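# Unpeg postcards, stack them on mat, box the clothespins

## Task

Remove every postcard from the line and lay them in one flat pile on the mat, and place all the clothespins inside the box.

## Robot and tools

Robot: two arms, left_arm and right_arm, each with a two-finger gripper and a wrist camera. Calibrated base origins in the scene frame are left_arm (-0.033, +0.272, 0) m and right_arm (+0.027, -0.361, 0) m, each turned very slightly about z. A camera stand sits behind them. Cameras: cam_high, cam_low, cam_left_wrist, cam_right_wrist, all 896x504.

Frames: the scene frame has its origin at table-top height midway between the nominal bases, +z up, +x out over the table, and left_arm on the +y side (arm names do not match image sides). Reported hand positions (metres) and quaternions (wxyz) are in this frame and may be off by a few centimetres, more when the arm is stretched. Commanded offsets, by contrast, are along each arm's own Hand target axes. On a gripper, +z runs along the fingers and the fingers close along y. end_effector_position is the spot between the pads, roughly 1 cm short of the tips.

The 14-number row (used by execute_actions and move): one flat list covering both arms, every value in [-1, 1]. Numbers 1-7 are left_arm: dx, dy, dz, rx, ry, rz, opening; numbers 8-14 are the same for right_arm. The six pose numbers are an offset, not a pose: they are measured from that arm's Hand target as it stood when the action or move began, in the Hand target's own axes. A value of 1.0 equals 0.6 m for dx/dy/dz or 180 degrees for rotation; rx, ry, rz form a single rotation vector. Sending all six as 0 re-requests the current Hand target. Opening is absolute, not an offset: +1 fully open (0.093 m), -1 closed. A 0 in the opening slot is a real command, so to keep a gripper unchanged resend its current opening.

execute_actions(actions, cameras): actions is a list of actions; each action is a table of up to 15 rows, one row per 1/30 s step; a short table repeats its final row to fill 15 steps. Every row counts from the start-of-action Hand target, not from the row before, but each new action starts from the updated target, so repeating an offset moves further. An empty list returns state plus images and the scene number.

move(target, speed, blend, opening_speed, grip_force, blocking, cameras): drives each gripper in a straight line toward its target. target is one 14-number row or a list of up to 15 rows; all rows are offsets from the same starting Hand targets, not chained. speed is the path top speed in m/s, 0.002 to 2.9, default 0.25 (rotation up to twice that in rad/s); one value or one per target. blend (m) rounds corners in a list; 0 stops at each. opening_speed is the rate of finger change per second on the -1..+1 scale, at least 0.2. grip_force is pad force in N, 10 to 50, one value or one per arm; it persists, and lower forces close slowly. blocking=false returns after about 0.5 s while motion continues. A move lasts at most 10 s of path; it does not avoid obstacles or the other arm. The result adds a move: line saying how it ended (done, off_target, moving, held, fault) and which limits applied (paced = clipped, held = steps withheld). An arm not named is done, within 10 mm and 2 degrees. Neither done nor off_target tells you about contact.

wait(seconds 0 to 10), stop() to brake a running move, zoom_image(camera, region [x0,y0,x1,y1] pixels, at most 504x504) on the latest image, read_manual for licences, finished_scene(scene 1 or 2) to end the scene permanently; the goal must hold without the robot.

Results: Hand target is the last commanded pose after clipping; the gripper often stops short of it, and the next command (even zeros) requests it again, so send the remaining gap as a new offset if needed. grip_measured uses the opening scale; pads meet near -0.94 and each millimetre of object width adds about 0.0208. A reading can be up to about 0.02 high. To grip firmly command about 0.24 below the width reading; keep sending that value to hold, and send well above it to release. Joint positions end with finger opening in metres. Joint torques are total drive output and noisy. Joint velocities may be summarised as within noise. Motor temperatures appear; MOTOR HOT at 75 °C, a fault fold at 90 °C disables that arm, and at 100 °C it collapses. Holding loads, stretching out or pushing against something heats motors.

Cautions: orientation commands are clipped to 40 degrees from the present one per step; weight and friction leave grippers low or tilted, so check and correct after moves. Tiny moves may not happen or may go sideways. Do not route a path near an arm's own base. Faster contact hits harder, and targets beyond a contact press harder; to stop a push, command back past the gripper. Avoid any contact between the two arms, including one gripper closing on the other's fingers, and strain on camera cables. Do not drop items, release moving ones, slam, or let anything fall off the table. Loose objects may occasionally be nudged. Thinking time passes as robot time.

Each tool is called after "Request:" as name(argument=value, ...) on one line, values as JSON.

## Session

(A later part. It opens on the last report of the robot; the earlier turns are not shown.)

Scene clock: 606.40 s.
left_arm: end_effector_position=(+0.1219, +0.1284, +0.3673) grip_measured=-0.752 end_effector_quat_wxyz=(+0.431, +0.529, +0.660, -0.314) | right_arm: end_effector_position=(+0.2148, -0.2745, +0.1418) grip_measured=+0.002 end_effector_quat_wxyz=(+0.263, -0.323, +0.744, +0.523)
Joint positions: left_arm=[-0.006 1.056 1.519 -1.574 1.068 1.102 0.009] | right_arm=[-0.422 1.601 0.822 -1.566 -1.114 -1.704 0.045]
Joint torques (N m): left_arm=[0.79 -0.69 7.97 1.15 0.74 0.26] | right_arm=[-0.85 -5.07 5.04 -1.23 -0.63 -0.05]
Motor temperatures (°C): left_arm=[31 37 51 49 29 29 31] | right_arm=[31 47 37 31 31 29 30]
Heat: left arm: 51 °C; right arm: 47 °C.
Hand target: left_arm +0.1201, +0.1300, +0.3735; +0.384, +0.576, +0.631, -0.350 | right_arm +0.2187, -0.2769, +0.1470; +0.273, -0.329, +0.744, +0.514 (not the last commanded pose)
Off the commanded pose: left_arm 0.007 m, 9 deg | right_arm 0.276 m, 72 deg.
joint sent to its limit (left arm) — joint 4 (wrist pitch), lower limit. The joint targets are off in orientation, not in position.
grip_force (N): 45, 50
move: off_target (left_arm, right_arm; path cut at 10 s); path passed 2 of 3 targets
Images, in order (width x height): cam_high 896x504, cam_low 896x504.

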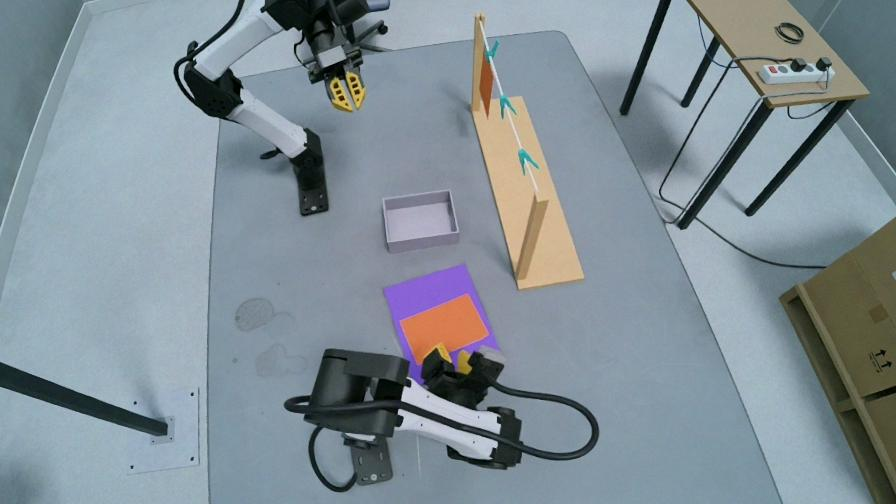

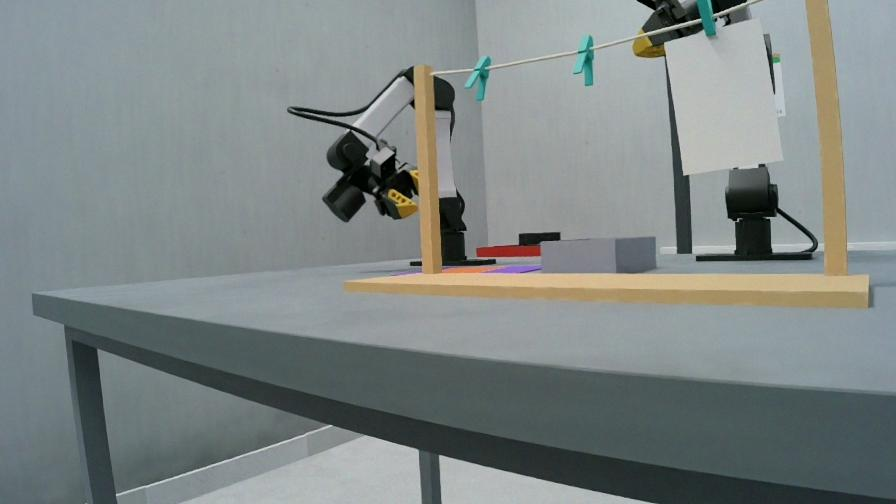

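Request:
move(target=[[0,0,0,0,0,0,-0.75,-0.034,0.0148,-0.153,0,0,0,0],[0,0,0,0,0,0,-0.75,0.1457,0.0405,-0.4327,0.279,0.282,0.063,0]], blend=[0.03,0], cameras=["all"])

Scene clock: 658.17 s.
left_arm: end_effector_position=(+0.1219, +0.1284, +0.3673) grip_measured=-0.752 end_effector_quat_wxyz=(+0.431, +0.529, +0.660, -0.314) | right_arm: end_effector_position=(+0.1270, -0.5286, +0.1748) grip_measured=+0.001 end_effector_quat_wxyz=(+0.001, -0.295, +0.955, +0.017)
Joint positions: left_arm=[-0.006 1.056 1.519 -1.574 1.068 1.102 0.009] | right_arm=[-1.076 1.323 1.273 -1.554 -0.009 -1.641 0.045]
Joint torques (N m): left_arm=[0.51 -0.79 8.05 1.07 0.69 0.19] | right_arm=[-0.91 -3.89 6.01 0.46 -0.05 -0.12]
Motor temperatures (°C): left_arm=[31 36 52 46 29 29 30] | right_arm=[31 41 37 32 31 29 30]
Heat: left arm: 52 °C; right arm: 41 °C.
Hand target: left_arm +0.1201, +0.1300, +0.3735; +0.384, +0.576, +0.631, -0.350 | right_arm +0.1267, -0.5339, +0.1797; +0.000, -0.297, +0.955, +0.000
Off the commanded pose: left_arm 0.007 m, 9 deg | right_arm 0.007 m, 2 deg.
joint sent to its limit (left arm) — joint 4 (wrist pitch), lower limit. The joint targets are off in orientation, not in position.
grip_force (N): 45, 50
move: off_target (left_arm)

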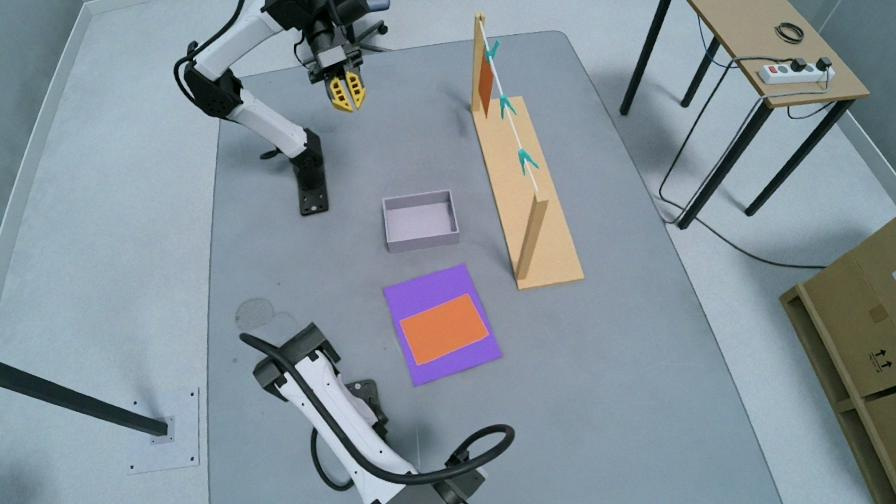

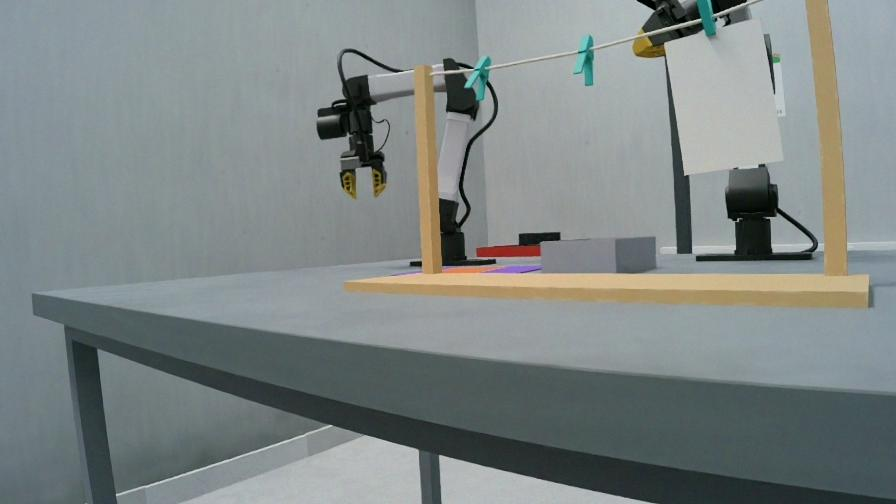

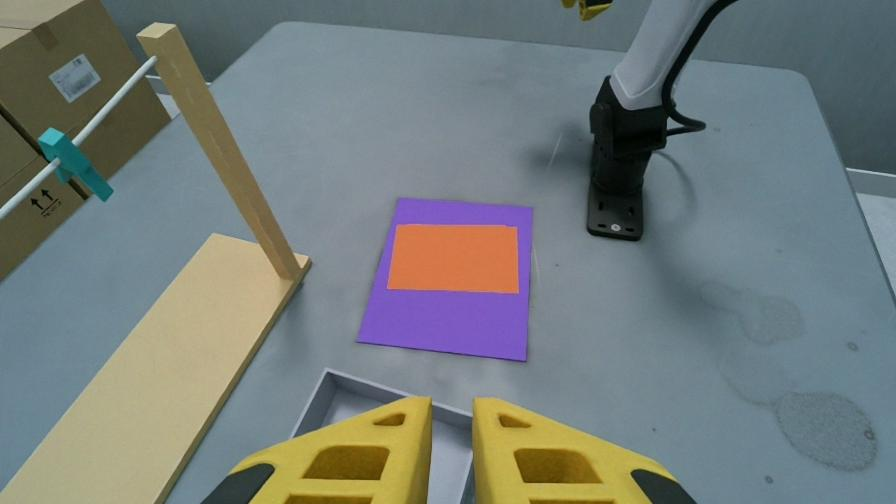

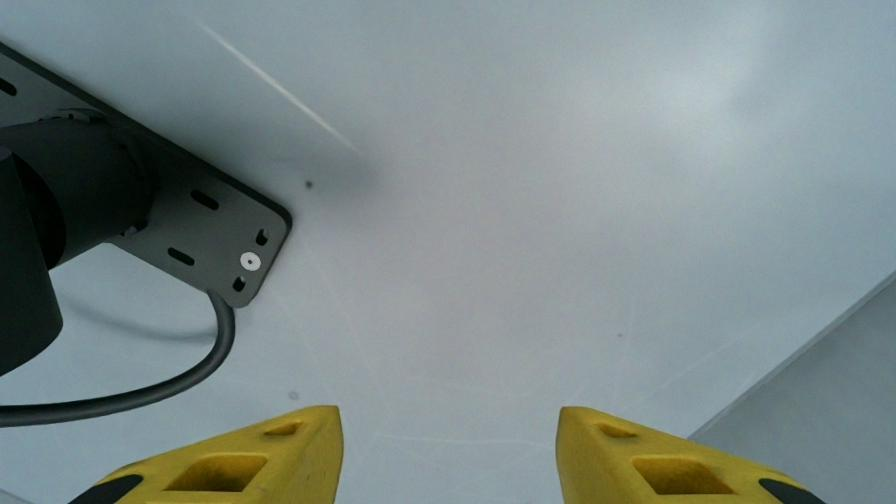

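Request:
move(target=[[0.378,0.174,-0.295,-0.2305,-0.0615,-0.0563,0.5,0,0,0,0,0,0,0],[0.6473,0.3448,-0.2038,-0.4611,-0.1230,-0.1125,0.5,0,0,0,0,0,0,0]], blend=[0.05,0], speed=0.3, cameras=["cam_high","cam_low","cam_left_wrist"])

Scene clock: 700.87 s.
left_arm: end_effector_position=(+0.2961, +0.4333, +0.0792) grip_measured=+0.498 end_effector_quat_wxyz=(+0.666, +0.212, +0.677, -0.232) | right_arm: end_effector_position=(+0.1270, -0.5287, +0.1748) grip_measured=+0.001 end_effector_quat_wxyz=(+0.001, -0.295, +0.955, +0.017)
Joint positions: left_arm=[0.901 2.133 1.081 -0.631 1.564 1.651 0.069] | right_arm=[-1.076 1.323 1.273 -1.554 -0.009 -1.641 0.045]
Joint torques (N m): left_arm=[0.05 -8.09 5.65 0.38 0.98 -0.02] | right_arm=[-0.92 -3.9 6 0.46 -0.06 -0.12]
Heat: left arm: 51 °C; right arm: 39 °C.
Hand target: left_arm +0.2997, +0.4347, +0.0846; +0.707, +0.000, +0.707, +0.000 | right_arm +0.1267, -0.5340, +0.1797; +0.000, -0.298, +0.955, +0.000
Off the commanded pose: left_arm 0.007 m, 37 deg | right_arm 0.007 m, 2 deg.
joint sent to its limit (left arm) — joint 5 (wrist yaw), upper limit. The joint targets are off in orientation, not in position.
grip_force (N): 45, 50
move: off_target (left_arm)
Images, in order (width x height): cam_high 896x504, cam_low 896x504, cam_left_wrist 896x504.

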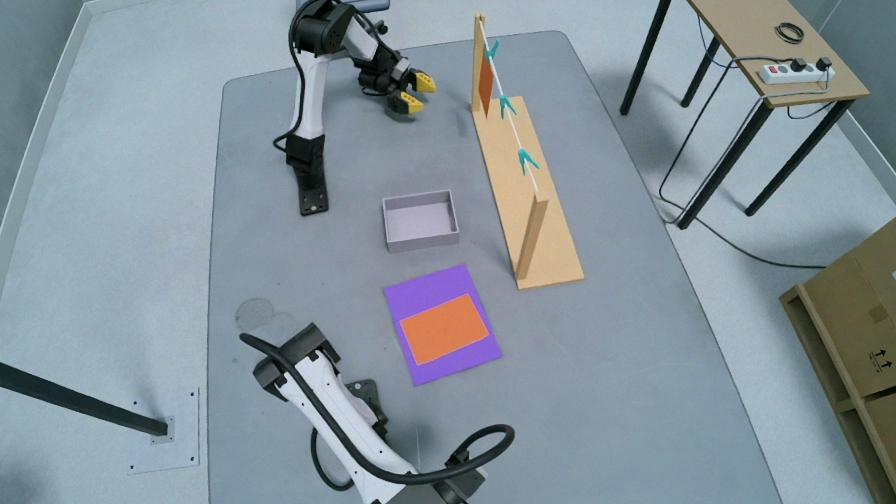

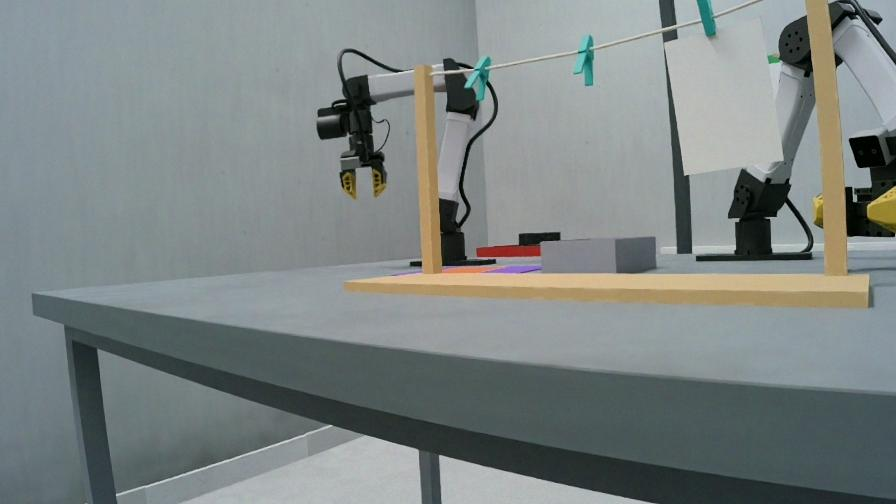

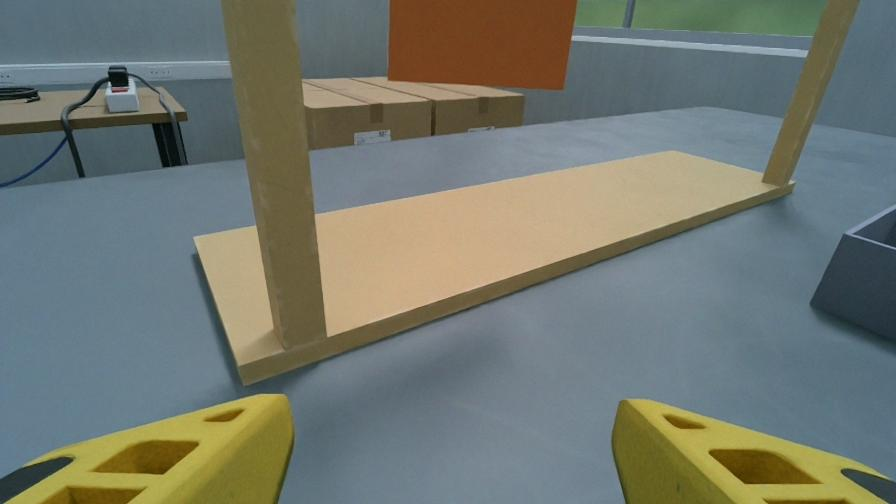

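Request:
move(target=[[-0.133,-0.058,-0.133,-0.1306,0.4875,-0.1306,0.5,0,0,0,0,0,0,0],[-0.0917,-0.008,0,-0.1667,0,0,0.5,0,0,0,0,0,0,0],[0,0,0,0,0,0,0.5,0,0,0,0,0,0,0]], blend=[0.02,0.02,0], speed=0.4, cameras=["cam_high","cam_left_wrist"])

Scene clock: 748.50 s.
left_arm: end_effector_position=(+0.2941, +0.4271, +0.0598) grip_measured=+0.498 end_effector_quat_wxyz=(+0.642, -0.035, +0.765, -0.046) | right_arm: end_effector_position=(+0.1270, -0.5287, +0.1748) grip_measured=+0.001 end_effector_quat_wxyz=(+0.001, -0.295, +0.955, +0.017)
Joint positions: left_arm=[0.747 1.968 0.289 1.433 0.789 0.059 0.069] | right_arm=[-1.076 1.323 1.273 -1.554 -0.009 -1.641 0.045]
Joint torques (N m): left_arm=[0.66 -4.93 4.26 3.47 0.3 0.17] | right_arm=[-0.92 -3.89 6.01 0.46 -0.06 -0.12]
Motor temperatures (°C): left_arm=[31 43 48 43 30 29 30] | right_arm=[31 38 39 31 31 29 30]
Heat: left arm: 48 °C; right arm: 39 °C.
Hand target: left_arm +0.2998, +0.4347, +0.0846; +0.707, +0.000, +0.707, +0.000 | right_arm +0.1267, -0.5340, +0.1797; +0.000, -0.298, +0.955, +0.000
Off the commanded pose: left_arm 0.027 m, 12 deg | right_arm 0.007 m, 2 deg.
joint sent to its limit (left arm) — joint 4 (wrist pitch), upper limit. The joint targets are off in orientation, not in position.
grip_force (N): 45, 50
move: off_target (left_arm)
Images, in order (width x height): cam_high 896x504, cam_left_wrist 896x504.

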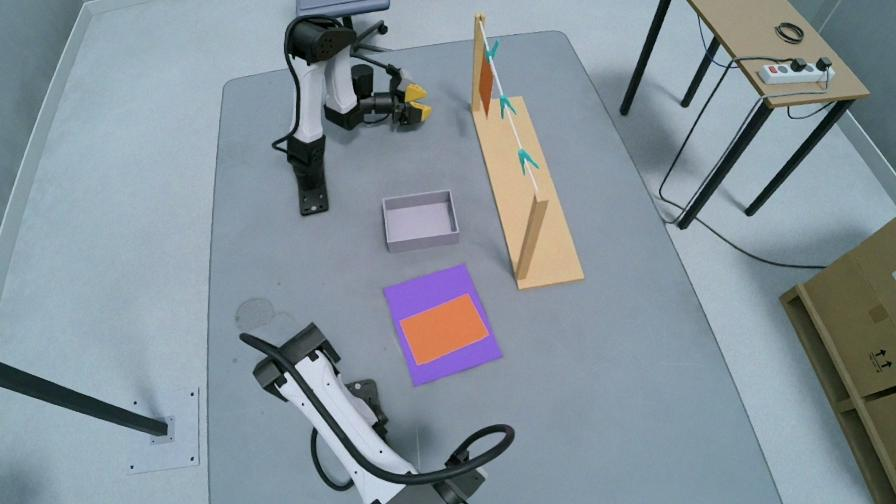

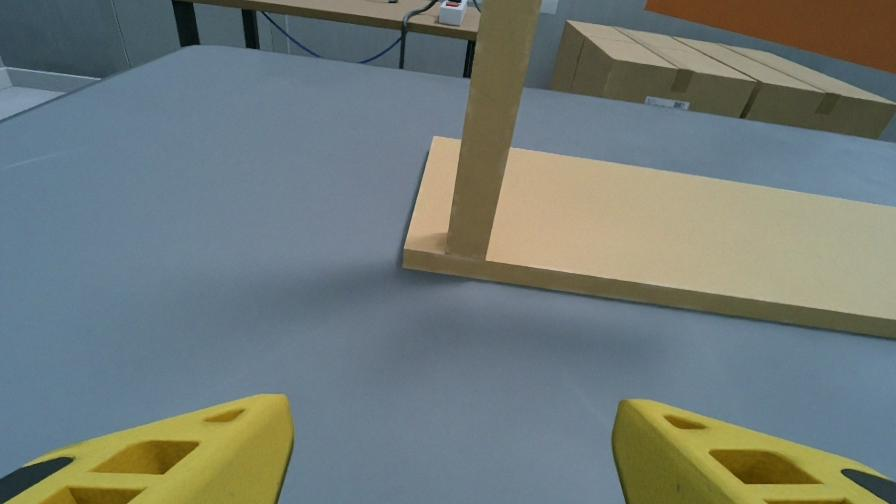

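Request:
move(target=[-0.03,-0.0233,0.1333,0,0,0,0.5,0,0,0,0,0,0,0], speed=0.12, cameras=["cam_high","cam_left_wrist"])

Scene clock: 772.43 s.
left_arm: end_effector_position=(+0.3740, +0.4163, +0.0804) grip_measured=+0.498 end_effector_quat_wxyz=(+0.672, -0.012, +0.740, -0.021) | right_arm: end_effector_position=(+0.1270, -0.5287, +0.1748) grip_measured=+0.001 end_effector_quat_wxyz=(+0.001, -0.295, +0.955, +0.017)
Joint positions: left_arm=[0.518 2.047 0.503 1.432 0.561 0.012 0.069] | right_arm=[-1.076 1.323 1.273 -1.554 -0.009 -1.641 0.045]
Joint torques (N m): left_arm=[-0.13 -6.16 5.82 3.33 0.08 -0.14] | right_arm=[-0.91 -3.9 6 0.46 -0.06 -0.12]
Motor temperatures (°C): left_arm=[31 41 46 58 29 29 30] | right_arm=[31 38 39 31 31 29 30]
Heat: left arm: 58 °C; right arm: 39 °C.
Hand target: left_arm +0.3798, +0.4208, +0.1026; +0.707, +0.000, +0.707, +0.000 | right_arm +0.1267, -0.5340, +0.1797; +0.000, -0.298, +0.955, +0.000
Off the commanded pose: left_arm 0.023 m, 6 deg | right_arm 0.007 m, 2 deg.
grip_force (N): 45, 50
move: off_target (left_arm)
Images, in order (width x height): cam_high 896x504, cam_left_wrist 896x504.

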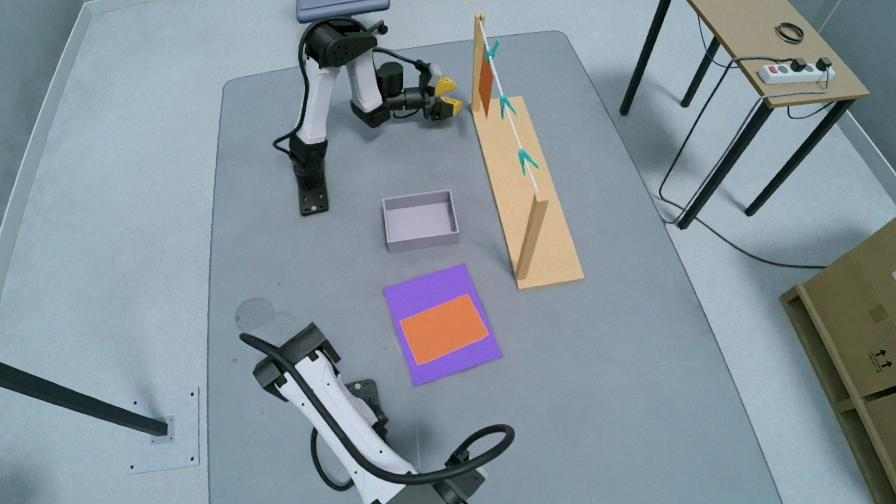

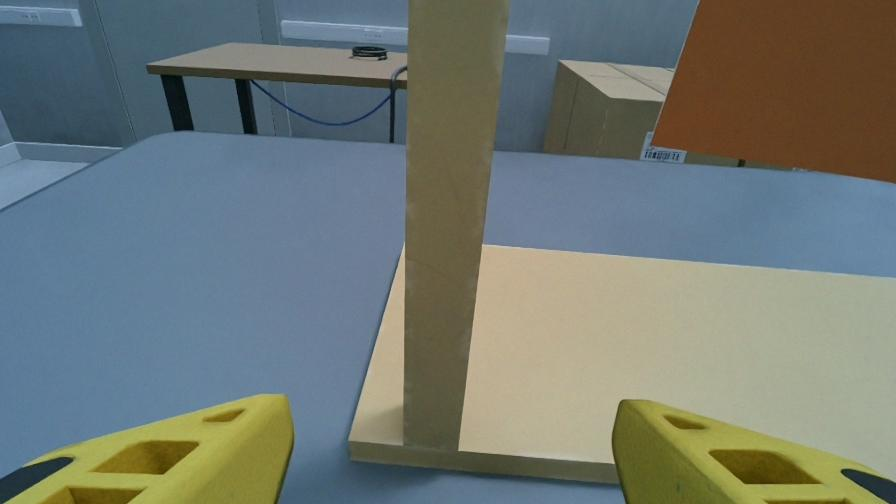

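Request:
move(target=[[0,0.005,0.113,0,0,0,0.5,0,0,0,0,0,0,0],[0,0.005,0.113,0,0,0,-0.65,0,0,0,0,0,0,0]], speed=0.12, opening_speed=0.8, cameras=["cam_high","cam_left_wrist"])

Scene clock: 794.57 s.
left_arm: end_effector_position=(+0.4436, +0.4195, +0.1025) grip_measured=-0.631 end_effector_quat_wxyz=(+0.705, +0.008, +0.709, -0.003) | right_arm: end_effector_position=(+0.1270, -0.5287, +0.1748) grip_measured=+0.001 end_effector_quat_wxyz=(+0.001, -0.295, +0.955, +0.017)
Joint positions: left_arm=[0.421 2.155 0.767 1.382 0.469 0.009 0.015] | right_arm=[-1.076 1.323 1.273 -1.554 -0.009 -1.641 0.045]
Joint torques (N m): left_arm=[0.12 -7.43 6.41 2.28 -0.06 -0.18] | right_arm=[-0.92 -3.89 6.01 0.46 -0.06 -0.12]
Motor temperatures (°C): left_arm=[31 41 46 63 29 29 30] | right_arm=[31 38 39 31 31 29 30]
Heat: left arm: 63 °C; right arm: 39 °C.
Hand target: left_arm +0.4476, +0.4236, +0.1025; +0.707, +0.000, +0.707, +0.000 | right_arm +0.1267, -0.5340, +0.1797; +0.000, -0.298, +0.955, +0.000
Off the commanded pose: left_arm 0.006 m, 1 deg | right_arm 0.007 m, 2 deg.
grip_force (N): 45, 50
move: done
Images, in order (width x height): cam_high 896x504, cam_left_wrist 896x504.

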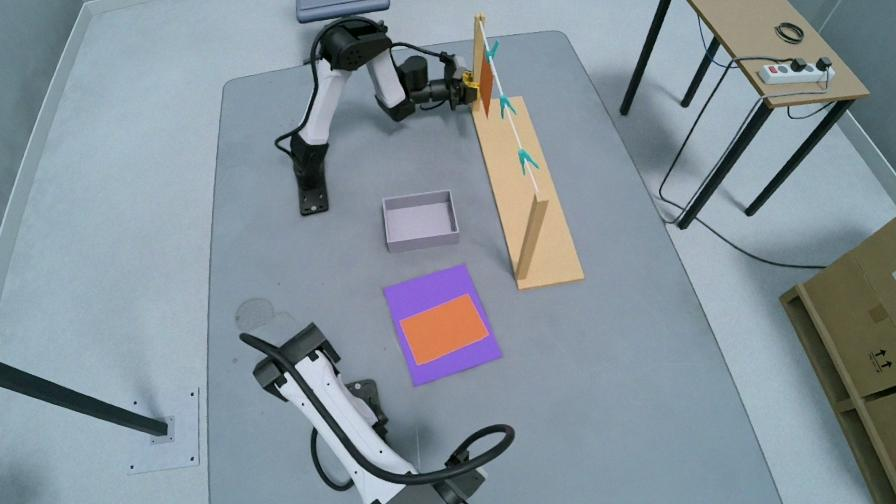

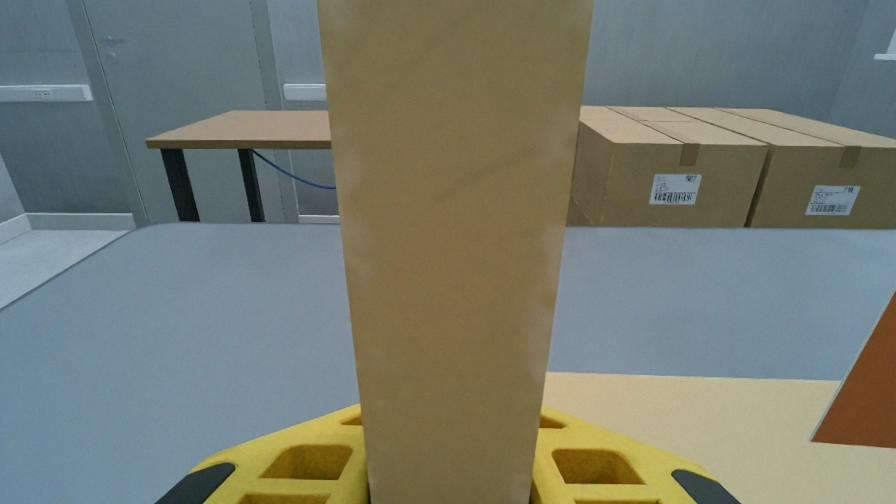

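Request:
move(target=[0,-0.325,-0.05,0,0,0,-0.65,0,0,0,0,0,0,0], speed=0.06, cameras=["cam_high","cam_low"])

Scene clock: 809.17 s.
left_arm: end_effector_position=(+0.4252, +0.2630, +0.1010) grip_measured=-0.641 end_effector_quat_wxyz=(+0.689, -0.046, +0.721, +0.050) | right_arm: end_effector_position=(+0.1270, -0.5287, +0.1748) grip_measured=+0.001 end_effector_quat_wxyz=(+0.001, -0.295, +0.955, +0.017)
Joint positions: left_arm=[-0.14 2.03 0.553 1.431 -0.244 -0.003 0.014] | right_arm=[-1.076 1.323 1.273 -1.554 -0.009 -1.641 0.045]
Joint torques (N m): left_arm=[-2.91 -5.46 1.32 3.32 0.94 0.01] | right_arm=[-0.91 -3.89 6.01 0.46 -0.06 -0.11]
Motor temperatures (°C): left_arm=[31 42 46 62 29 29 31] | right_arm=[31 37 40 31 31 29 30]
Heat: left arm: 62 °C; right arm: 40 °C.
Hand target: left_arm +0.4176, +0.2286, +0.1028; +0.707, +0.000, +0.707, +0.000 | right_arm +0.1267, -0.5340, +0.1797; +0.000, -0.298, +0.955, +0.000
Off the commanded pose: left_arm 0.035 m, 8 deg | right_arm 0.007 m, 2 deg.
grip_force (N): 45, 50
move: off_target (left_arm)
Images, in order (width x height): cam_high 896x504, cam_low 896x504.

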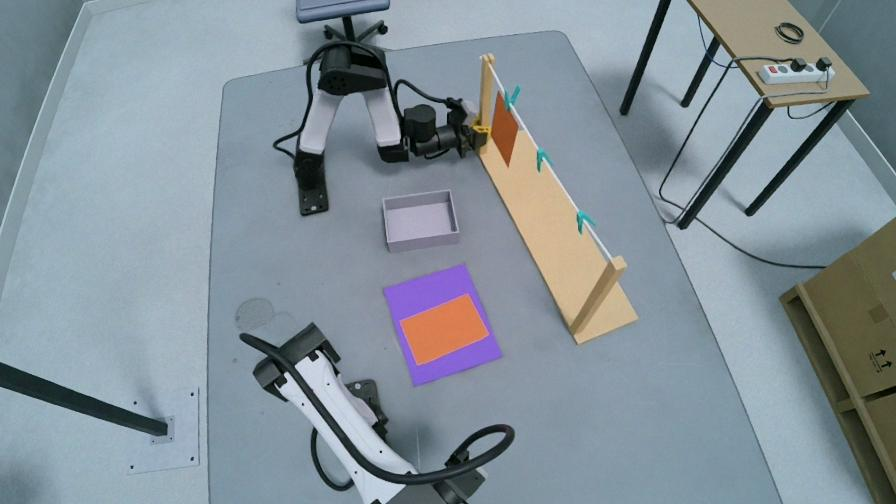

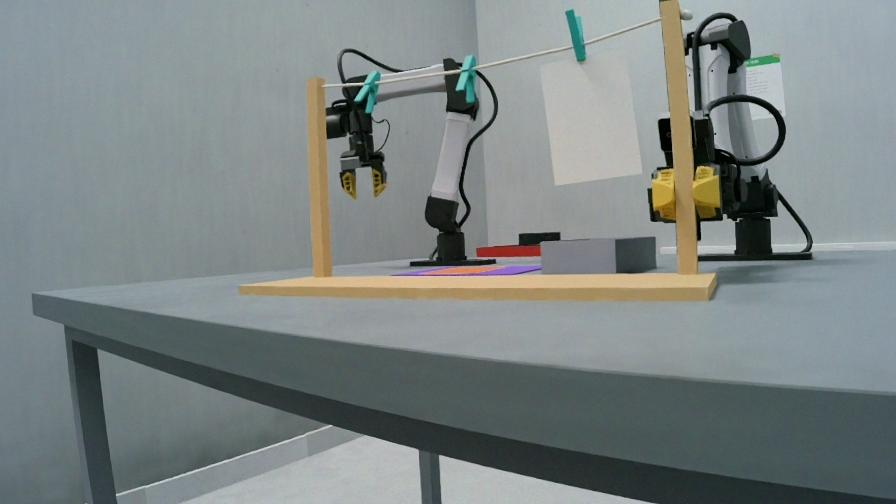

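Request:
move(target=[0,-0.055,-0.06,0.14,0,0,-0.7,0,0,0,0,0,0,0], speed=0.06, cameras=["cam_high"])

Scene clock: 841.13 s.
left_arm: end_effector_position=(+0.4036, +0.2318, +0.0991) grip_measured=-0.641 end_effector_quat_wxyz=(+0.677, +0.087, +0.726, -0.083) | right_arm: end_effector_position=(+0.1270, -0.5287, +0.1748) grip_measured=+0.001 end_effector_quat_wxyz=(+0.001, -0.295, +0.955, +0.017)
Joint positions: left_arm=[-0.032 1.974 0.47 1.433 0.24 0.014 0.014] | right_arm=[-1.076 1.323 1.273 -1.554 -0.009 -1.641 0.045]
Joint torques (N m): left_arm=[-1.14 -4.52 -0.1 3.59 1.72 -0.03] | right_arm=[-0.91 -3.89 6.01 0.47 -0.06 -0.12]
Motor temperatures (°C): left_arm=[32 40 43 73 30 29 32] | right_arm=[31 37 40 31 31 29 30]
Heat: left arm: 73 °C; right arm: 40 °C.
Hand target: left_arm +0.3816, +0.1958, +0.1027; +0.690, +0.154, +0.690, -0.155 | right_arm +0.1267, -0.5340, +0.1797; +0.000, -0.298, +0.955, +0.000
Off the commanded pose: left_arm 0.042 m, 12 deg | right_arm 0.007 m, 2 deg.
grip_force (N): 45, 50
move: off_target (left_arm)
Images, in order (width x height): cam_high 896x504.

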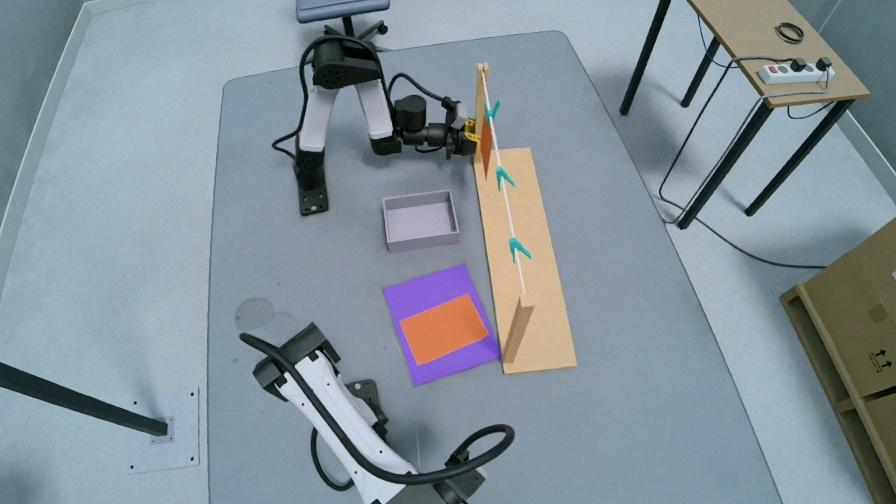

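Request:
move(target=[[0,0.07,0.008,-0.067,0,0,-0.7,0,0,0,0,0,0,0],[0,0.07,0.008,-0.067,0,0,0.0,0,0,0,0,0,0,0],[0,0.024,-0.204,-0.067,0,0,0.0,0,0,0,0,0,0,0],[-0.1955,0.1702,-0.5973,-0.3244,0.4198,-0.3237,0.0,-0.2547,0.0953,-0.0333,0,0,0.192,0]], speed=[0.1,0.1,0.15,0.35], blend=[0,0,0.03,0], cameras=["all"])

Scene clock: 874.30 s.
left_arm: end_effector_position=(+0.1023, +0.4383, +0.2126) grip_measured=-0.002 end_effector_quat_wxyz=(+0.048, -0.414, +0.909, +0.019) | right_arm: end_effector_position=(+0.2175, -0.3994, +0.1933) grip_measured=+0.001 end_effector_quat_wxyz=(+0.017, -0.001, +1.000, +0.000)
Joint positions: left_arm=[0.863 1.312 1.416 -1.572 0.01 0.04 0.045] | right_arm=[-0.239 1.276 1.314 -1.575 -0.007 -0.207 0.045]
Joint torques (N m): left_arm=[0.61 -3.34 8.88 0.6 -0.01 -0.17] | right_arm=[0.29 -2.26 7.17 0.48 -0.02 0.09]
Motor temperatures (°C): left_arm=[31 39 42 77 32 29 32] | right_arm=[31 37 39 31 31 29 30]
Heat: left arm: 77 °C; right arm: 39 °C. Fold the left arm in close to its base, or ease its load, before you think long.
Hand target: left_arm +0.1009, +0.4408, +0.2201; +0.000, -0.424, +0.906, +0.000 | right_arm +0.2200, -0.4001, +0.1996; +0.000, +0.000, +1.000, -0.001
Off the commanded pose: left_arm 0.008 m, 6 deg | right_arm 0.007 m, 2 deg.
MOTOR HOT: joint 4 (wrist pitch) of the left arm reports 77 °C; the controller's stop level is 90 °C. To cool a motor, set the load down, stop pushing, or move to a pose that needs little force.
joint sent to its limit (left arm) — joint 4 (wrist pitch), lower limit. The joint targets are off in orientation, not in position.
joint sent to its limit (right arm) — joint 4 (wrist pitch), lower limit. The joint targets are off in orientation, not in position.
grip_force (N): 45, 50
move: off_target (left_arm); target 2's new opening was sent with left_arm's hand 0.006 m and 4 deg from that target

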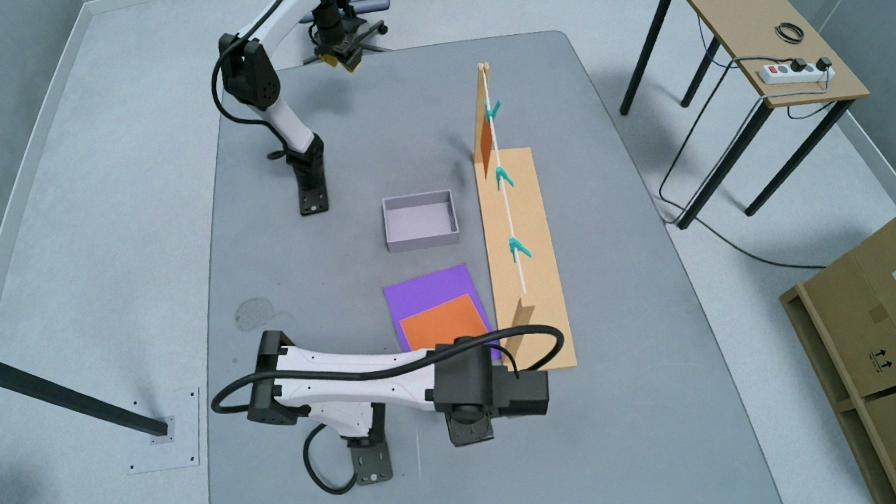

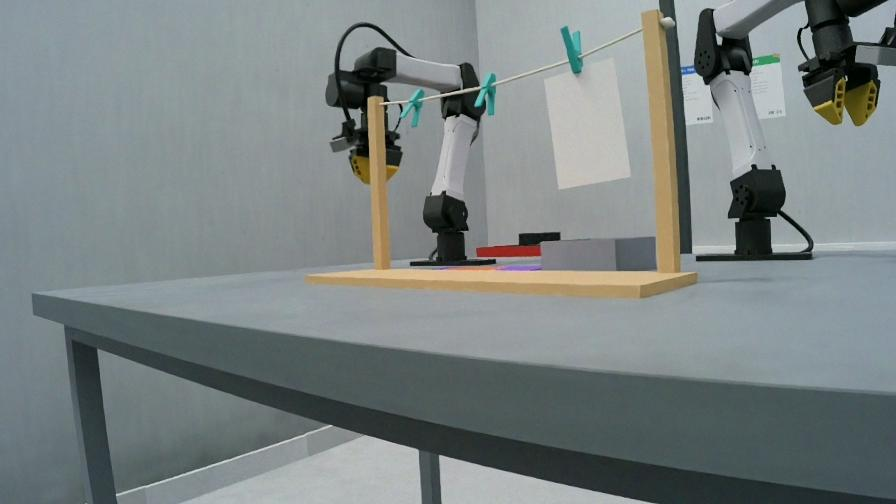

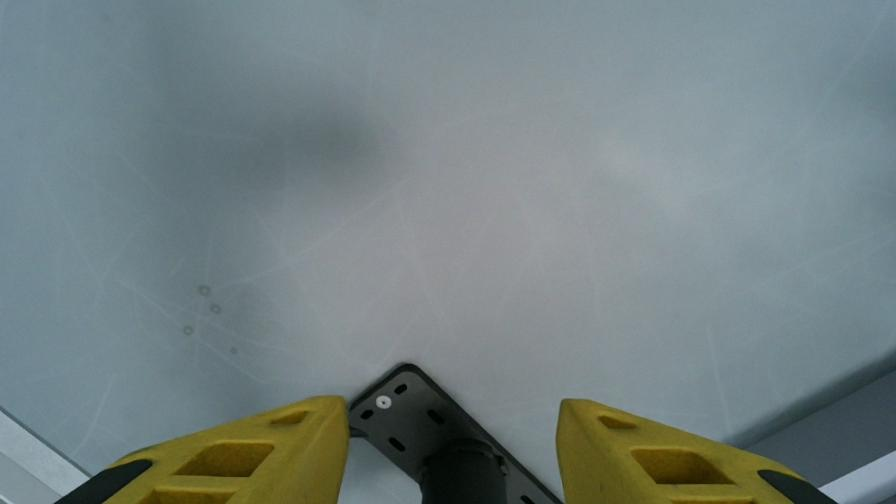

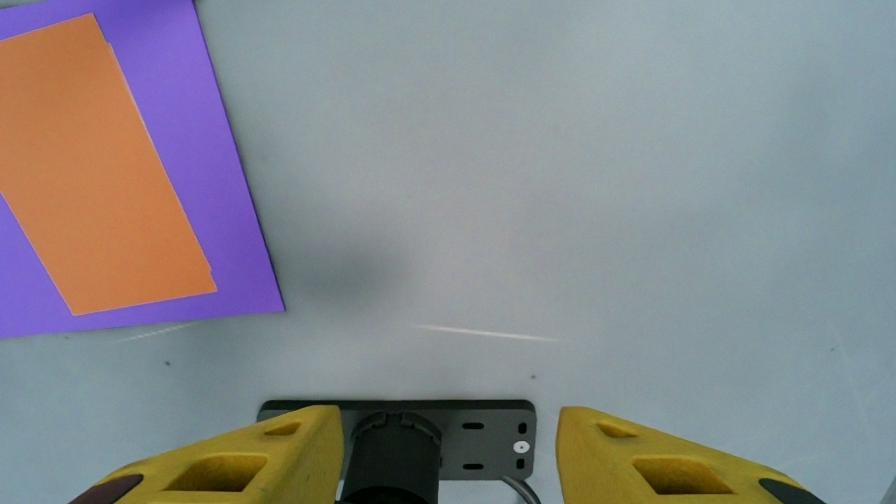

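Request:
move(target=[[0,0,0,0,0,0,0.0,-0.0833,0.2667,0.05,-0.3199,-0.5026,-0.2551,0.4],[0,0,0,0,0,0,0.0,-0.2417,0.6167,0.0413,-0.3199,-0.5026,-0.2551,0.4]], speed=0.3, blend=[0.03,0], cameras=["cam_high","cam_low","cam_right_wrist"])

Scene clock: 912.87 s.
left_arm: end_effector_position=(+0.1022, +0.4383, +0.2126) grip_measured=-0.002 end_effector_quat_wxyz=(+0.047, -0.414, +0.909, +0.019) | right_arm: end_effector_position=(+0.3624, -0.0330, +0.1428) grip_measured=+0.399 end_effector_quat_wxyz=(+0.600, -0.348, +0.589, +0.414)
Joint positions: left_arm=[0.863 1.312 1.416 -1.573 0.009 0.04 0.045] | right_arm=[0.552 2.008 0.657 1.426 -0.55 0.11 0.064]
Joint torques (N m): left_arm=[0.81 -3.18 9.01 0.67 0.05 -0.17] | right_arm=[0.5 -6.37 5.41 4.19 0.12 0.02]
Motor temperatures (°C): left_arm=[31 37 45 55 30 29 31] | right_arm=[31 37 39 32 31 29 30]
Heat: left arm: 55 °C; right arm: 39 °C.
Hand target: left_arm +0.1008, +0.4408, +0.2201; +0.000, -0.423, +0.906, +0.000 | right_arm +0.3646, -0.0300, +0.1744; +0.660, -0.336, +0.525, +0.420
Off the commanded pose: left_arm 0.008 m, 6 deg | right_arm 0.032 m, 10 deg.
MOTOR HOT: cleared for the motors of the left arm.
joint sent to its limit (left arm) — joint 4 (wrist pitch), lower limit. The joint targets are off in orientation, not in position.
joint sent to its limit (right arm) — joint 4 (wrist pitch), upper limit. The joint targets still meet the commanded pose.
grip_force (N): 45, 50
move: off_target (left_arm, right_arm)
Images, in order (width x height): cam_high 896x504, cam_low 896x504, cam_right_wrist 896x504.

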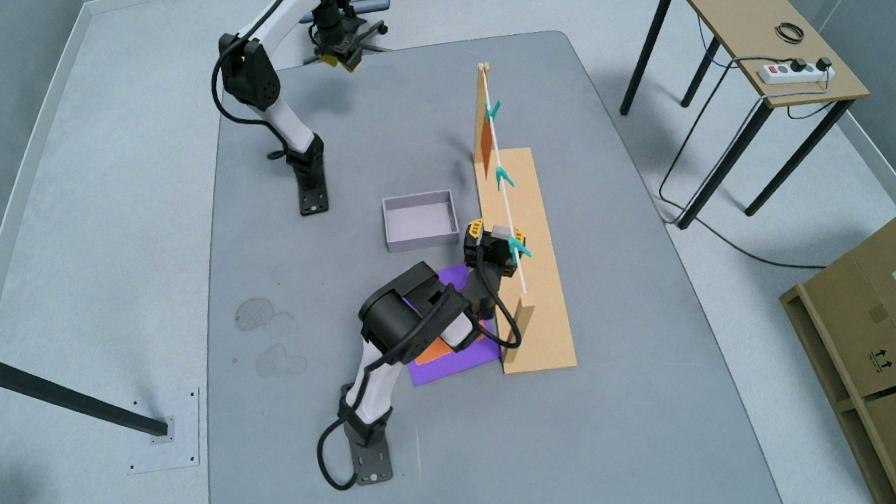

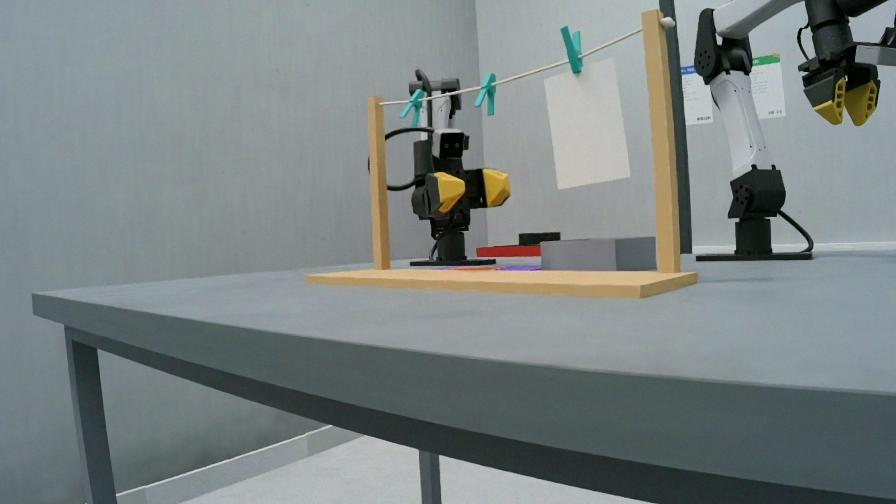

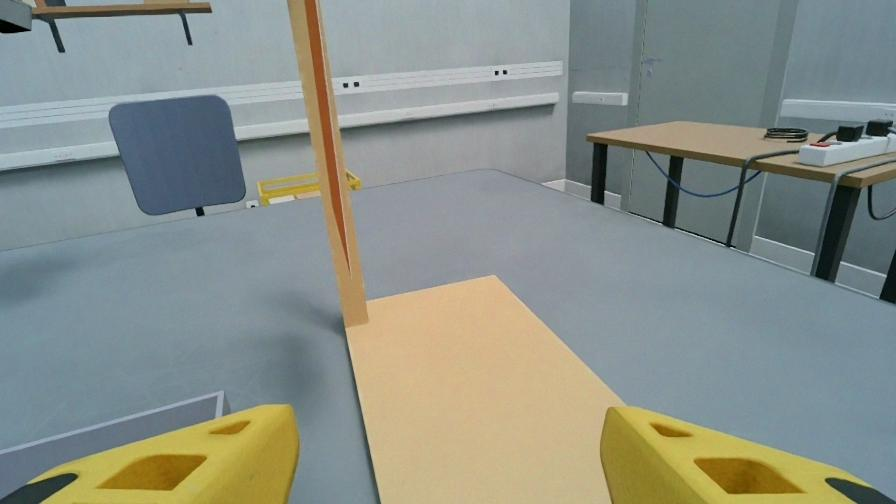

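Request:
move(target=[0,0,0,0,0,0,0.0,-0.1057,0,0.0242,0,0,0,0.6], speed=0.15, cameras=["cam_high","cam_low","cam_right_wrist"])

Scene clock: 931.57 s.
left_arm: end_effector_position=(+0.1022, +0.4383, +0.2126) grip_measured=-0.002 end_effector_quat_wxyz=(+0.047, -0.414, +0.909, +0.019) | right_arm: end_effector_position=(+0.3635, -0.0319, +0.2239) grip_measured=+0.599 end_effector_quat_wxyz=(+0.645, -0.339, +0.539, +0.422)
Joint positions: left_arm=[0.863 1.312 1.416 -1.573 0.009 0.04 0.045] | right_arm=[0.556 1.828 0.716 1.333 -0.541 0.134 0.074]
Joint torques (N m): left_arm=[0.65 -3.21 8.94 0.59 0.04 -0.21] | right_arm=[0.43 -7.95 6.19 2.54 0.19 -0.01]
Motor temperatures (°C): left_arm=[31 37 46 52 30 29 31] | right_arm=[31 38 39 40 31 29 30]
Heat: left arm: 52 °C; right arm: 40 °C.
Hand target: left_arm +0.1008, +0.4408, +0.2201; +0.000, -0.423, +0.906, +0.000 | right_arm +0.3646, -0.0299, +0.2394; +0.660, -0.335, +0.525, +0.420
Off the commanded pose: left_arm 0.008 m, 6 deg | right_arm 0.016 m, 2 deg.
joint sent to its limit (left arm) — joint 4 (wrist pitch), lower limit. The joint targets are off in orientation, not in position.
grip_force (N): 45, 50
move: off_target (left_arm, right_arm)
Images, in order (width x height): cam_high 896x504, cam_low 896x504, cam_right_wrist 896x504.

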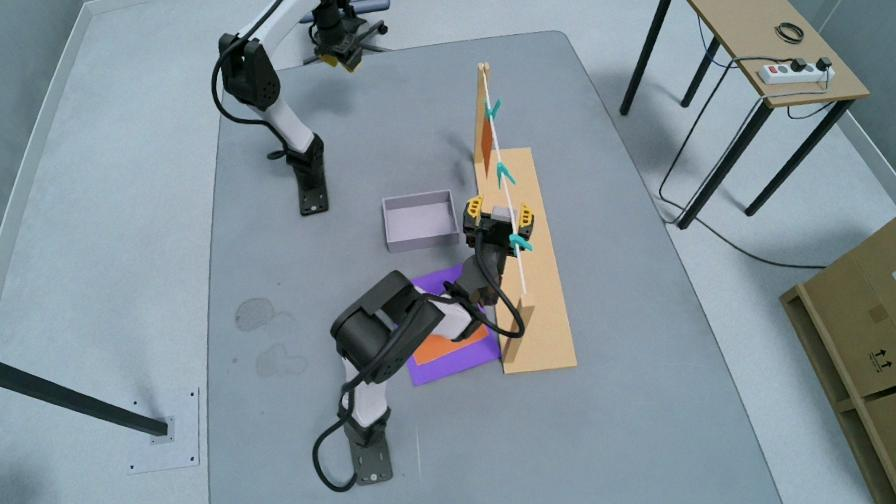

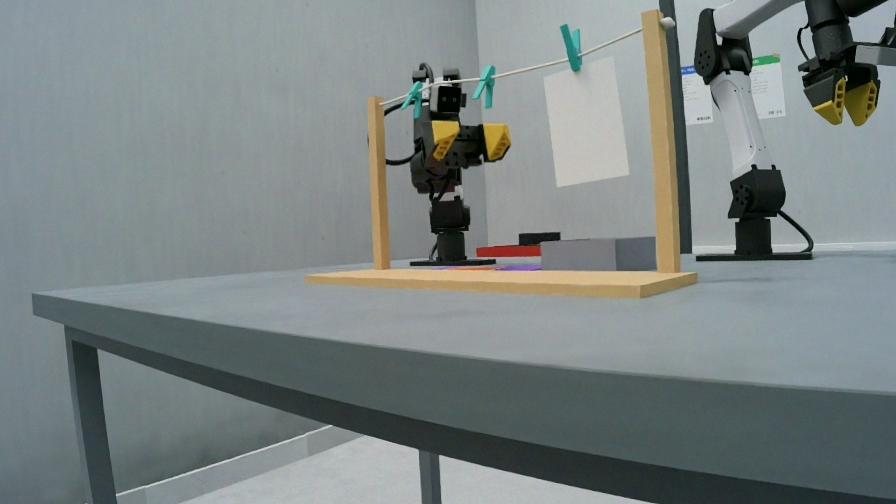

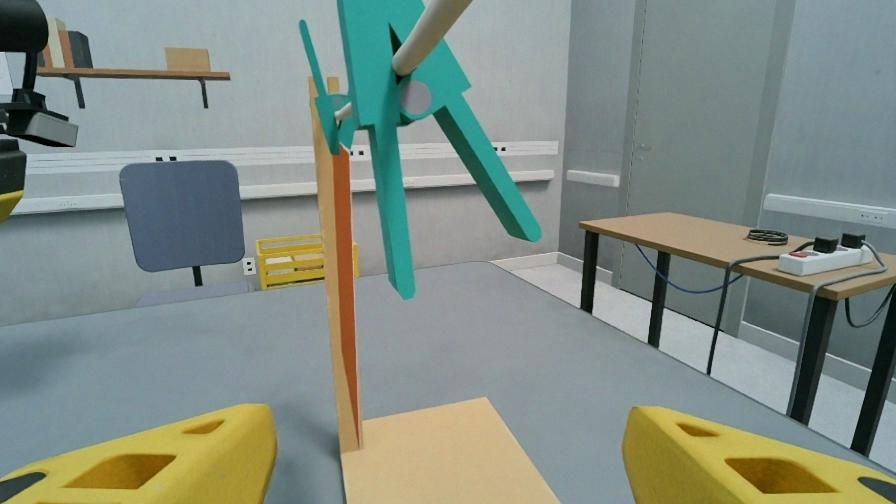

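Request:
move(target=[0,0,0,0,0,0,0.0,-0.045,0,0.05,0,0,0,0.6], speed=0.08, cameras=["cam_low","cam_right_wrist"])

Scene clock: 957.87 s.
left_arm: end_effector_position=(+0.1022, +0.4383, +0.2126) grip_measured=-0.002 end_effector_quat_wxyz=(+0.047, -0.414, +0.909, +0.019) | right_arm: end_effector_position=(+0.3739, -0.0108, +0.2428) grip_measured=+0.599 end_effector_quat_wxyz=(+0.634, -0.337, +0.552, +0.425)
Joint positions: left_arm=[0.863 1.312 1.416 -1.573 0.009 0.04 0.045] | right_arm=[0.59 1.805 0.831 1.162 -0.508 0.134 0.074]
Joint torques (N m): left_arm=[0.64 -3.3 8.87 0.6 0.1 -0.22] | right_arm=[0.47 -9.54 7.88 2.58 0.17 -0.13]
Heat: left arm: 49 °C; right arm: 40 °C.
Hand target: left_arm +0.1008, +0.4408, +0.2201; +0.000, -0.423, +0.906, +0.000 | right_arm +0.3743, -0.0088, +0.2725; +0.660, -0.336, +0.525, +0.420
Off the commanded pose: left_arm 0.008 m, 6 deg | right_arm 0.030 m, 4 deg.
joint sent to its limit (left arm) — joint 4 (wrist pitch), lower limit. The joint targets are off in orientation, not in position.
grip_force (N): 45, 50
move: off_target (left_arm, right_arm)
Images, in order (width x height): cam_low 896x504, cam_right_wrist 896x504.

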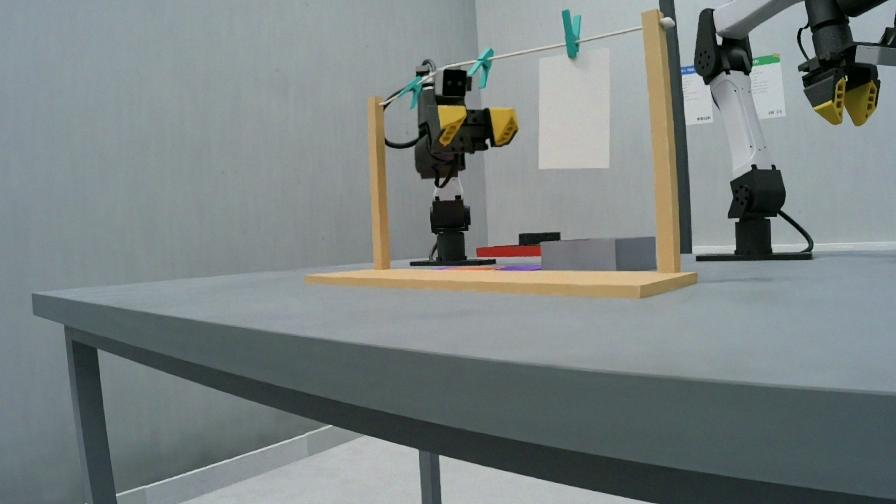

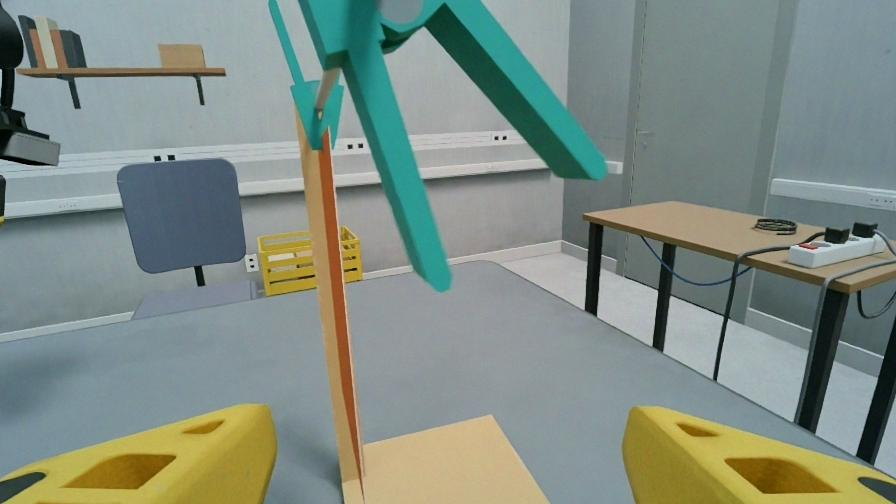

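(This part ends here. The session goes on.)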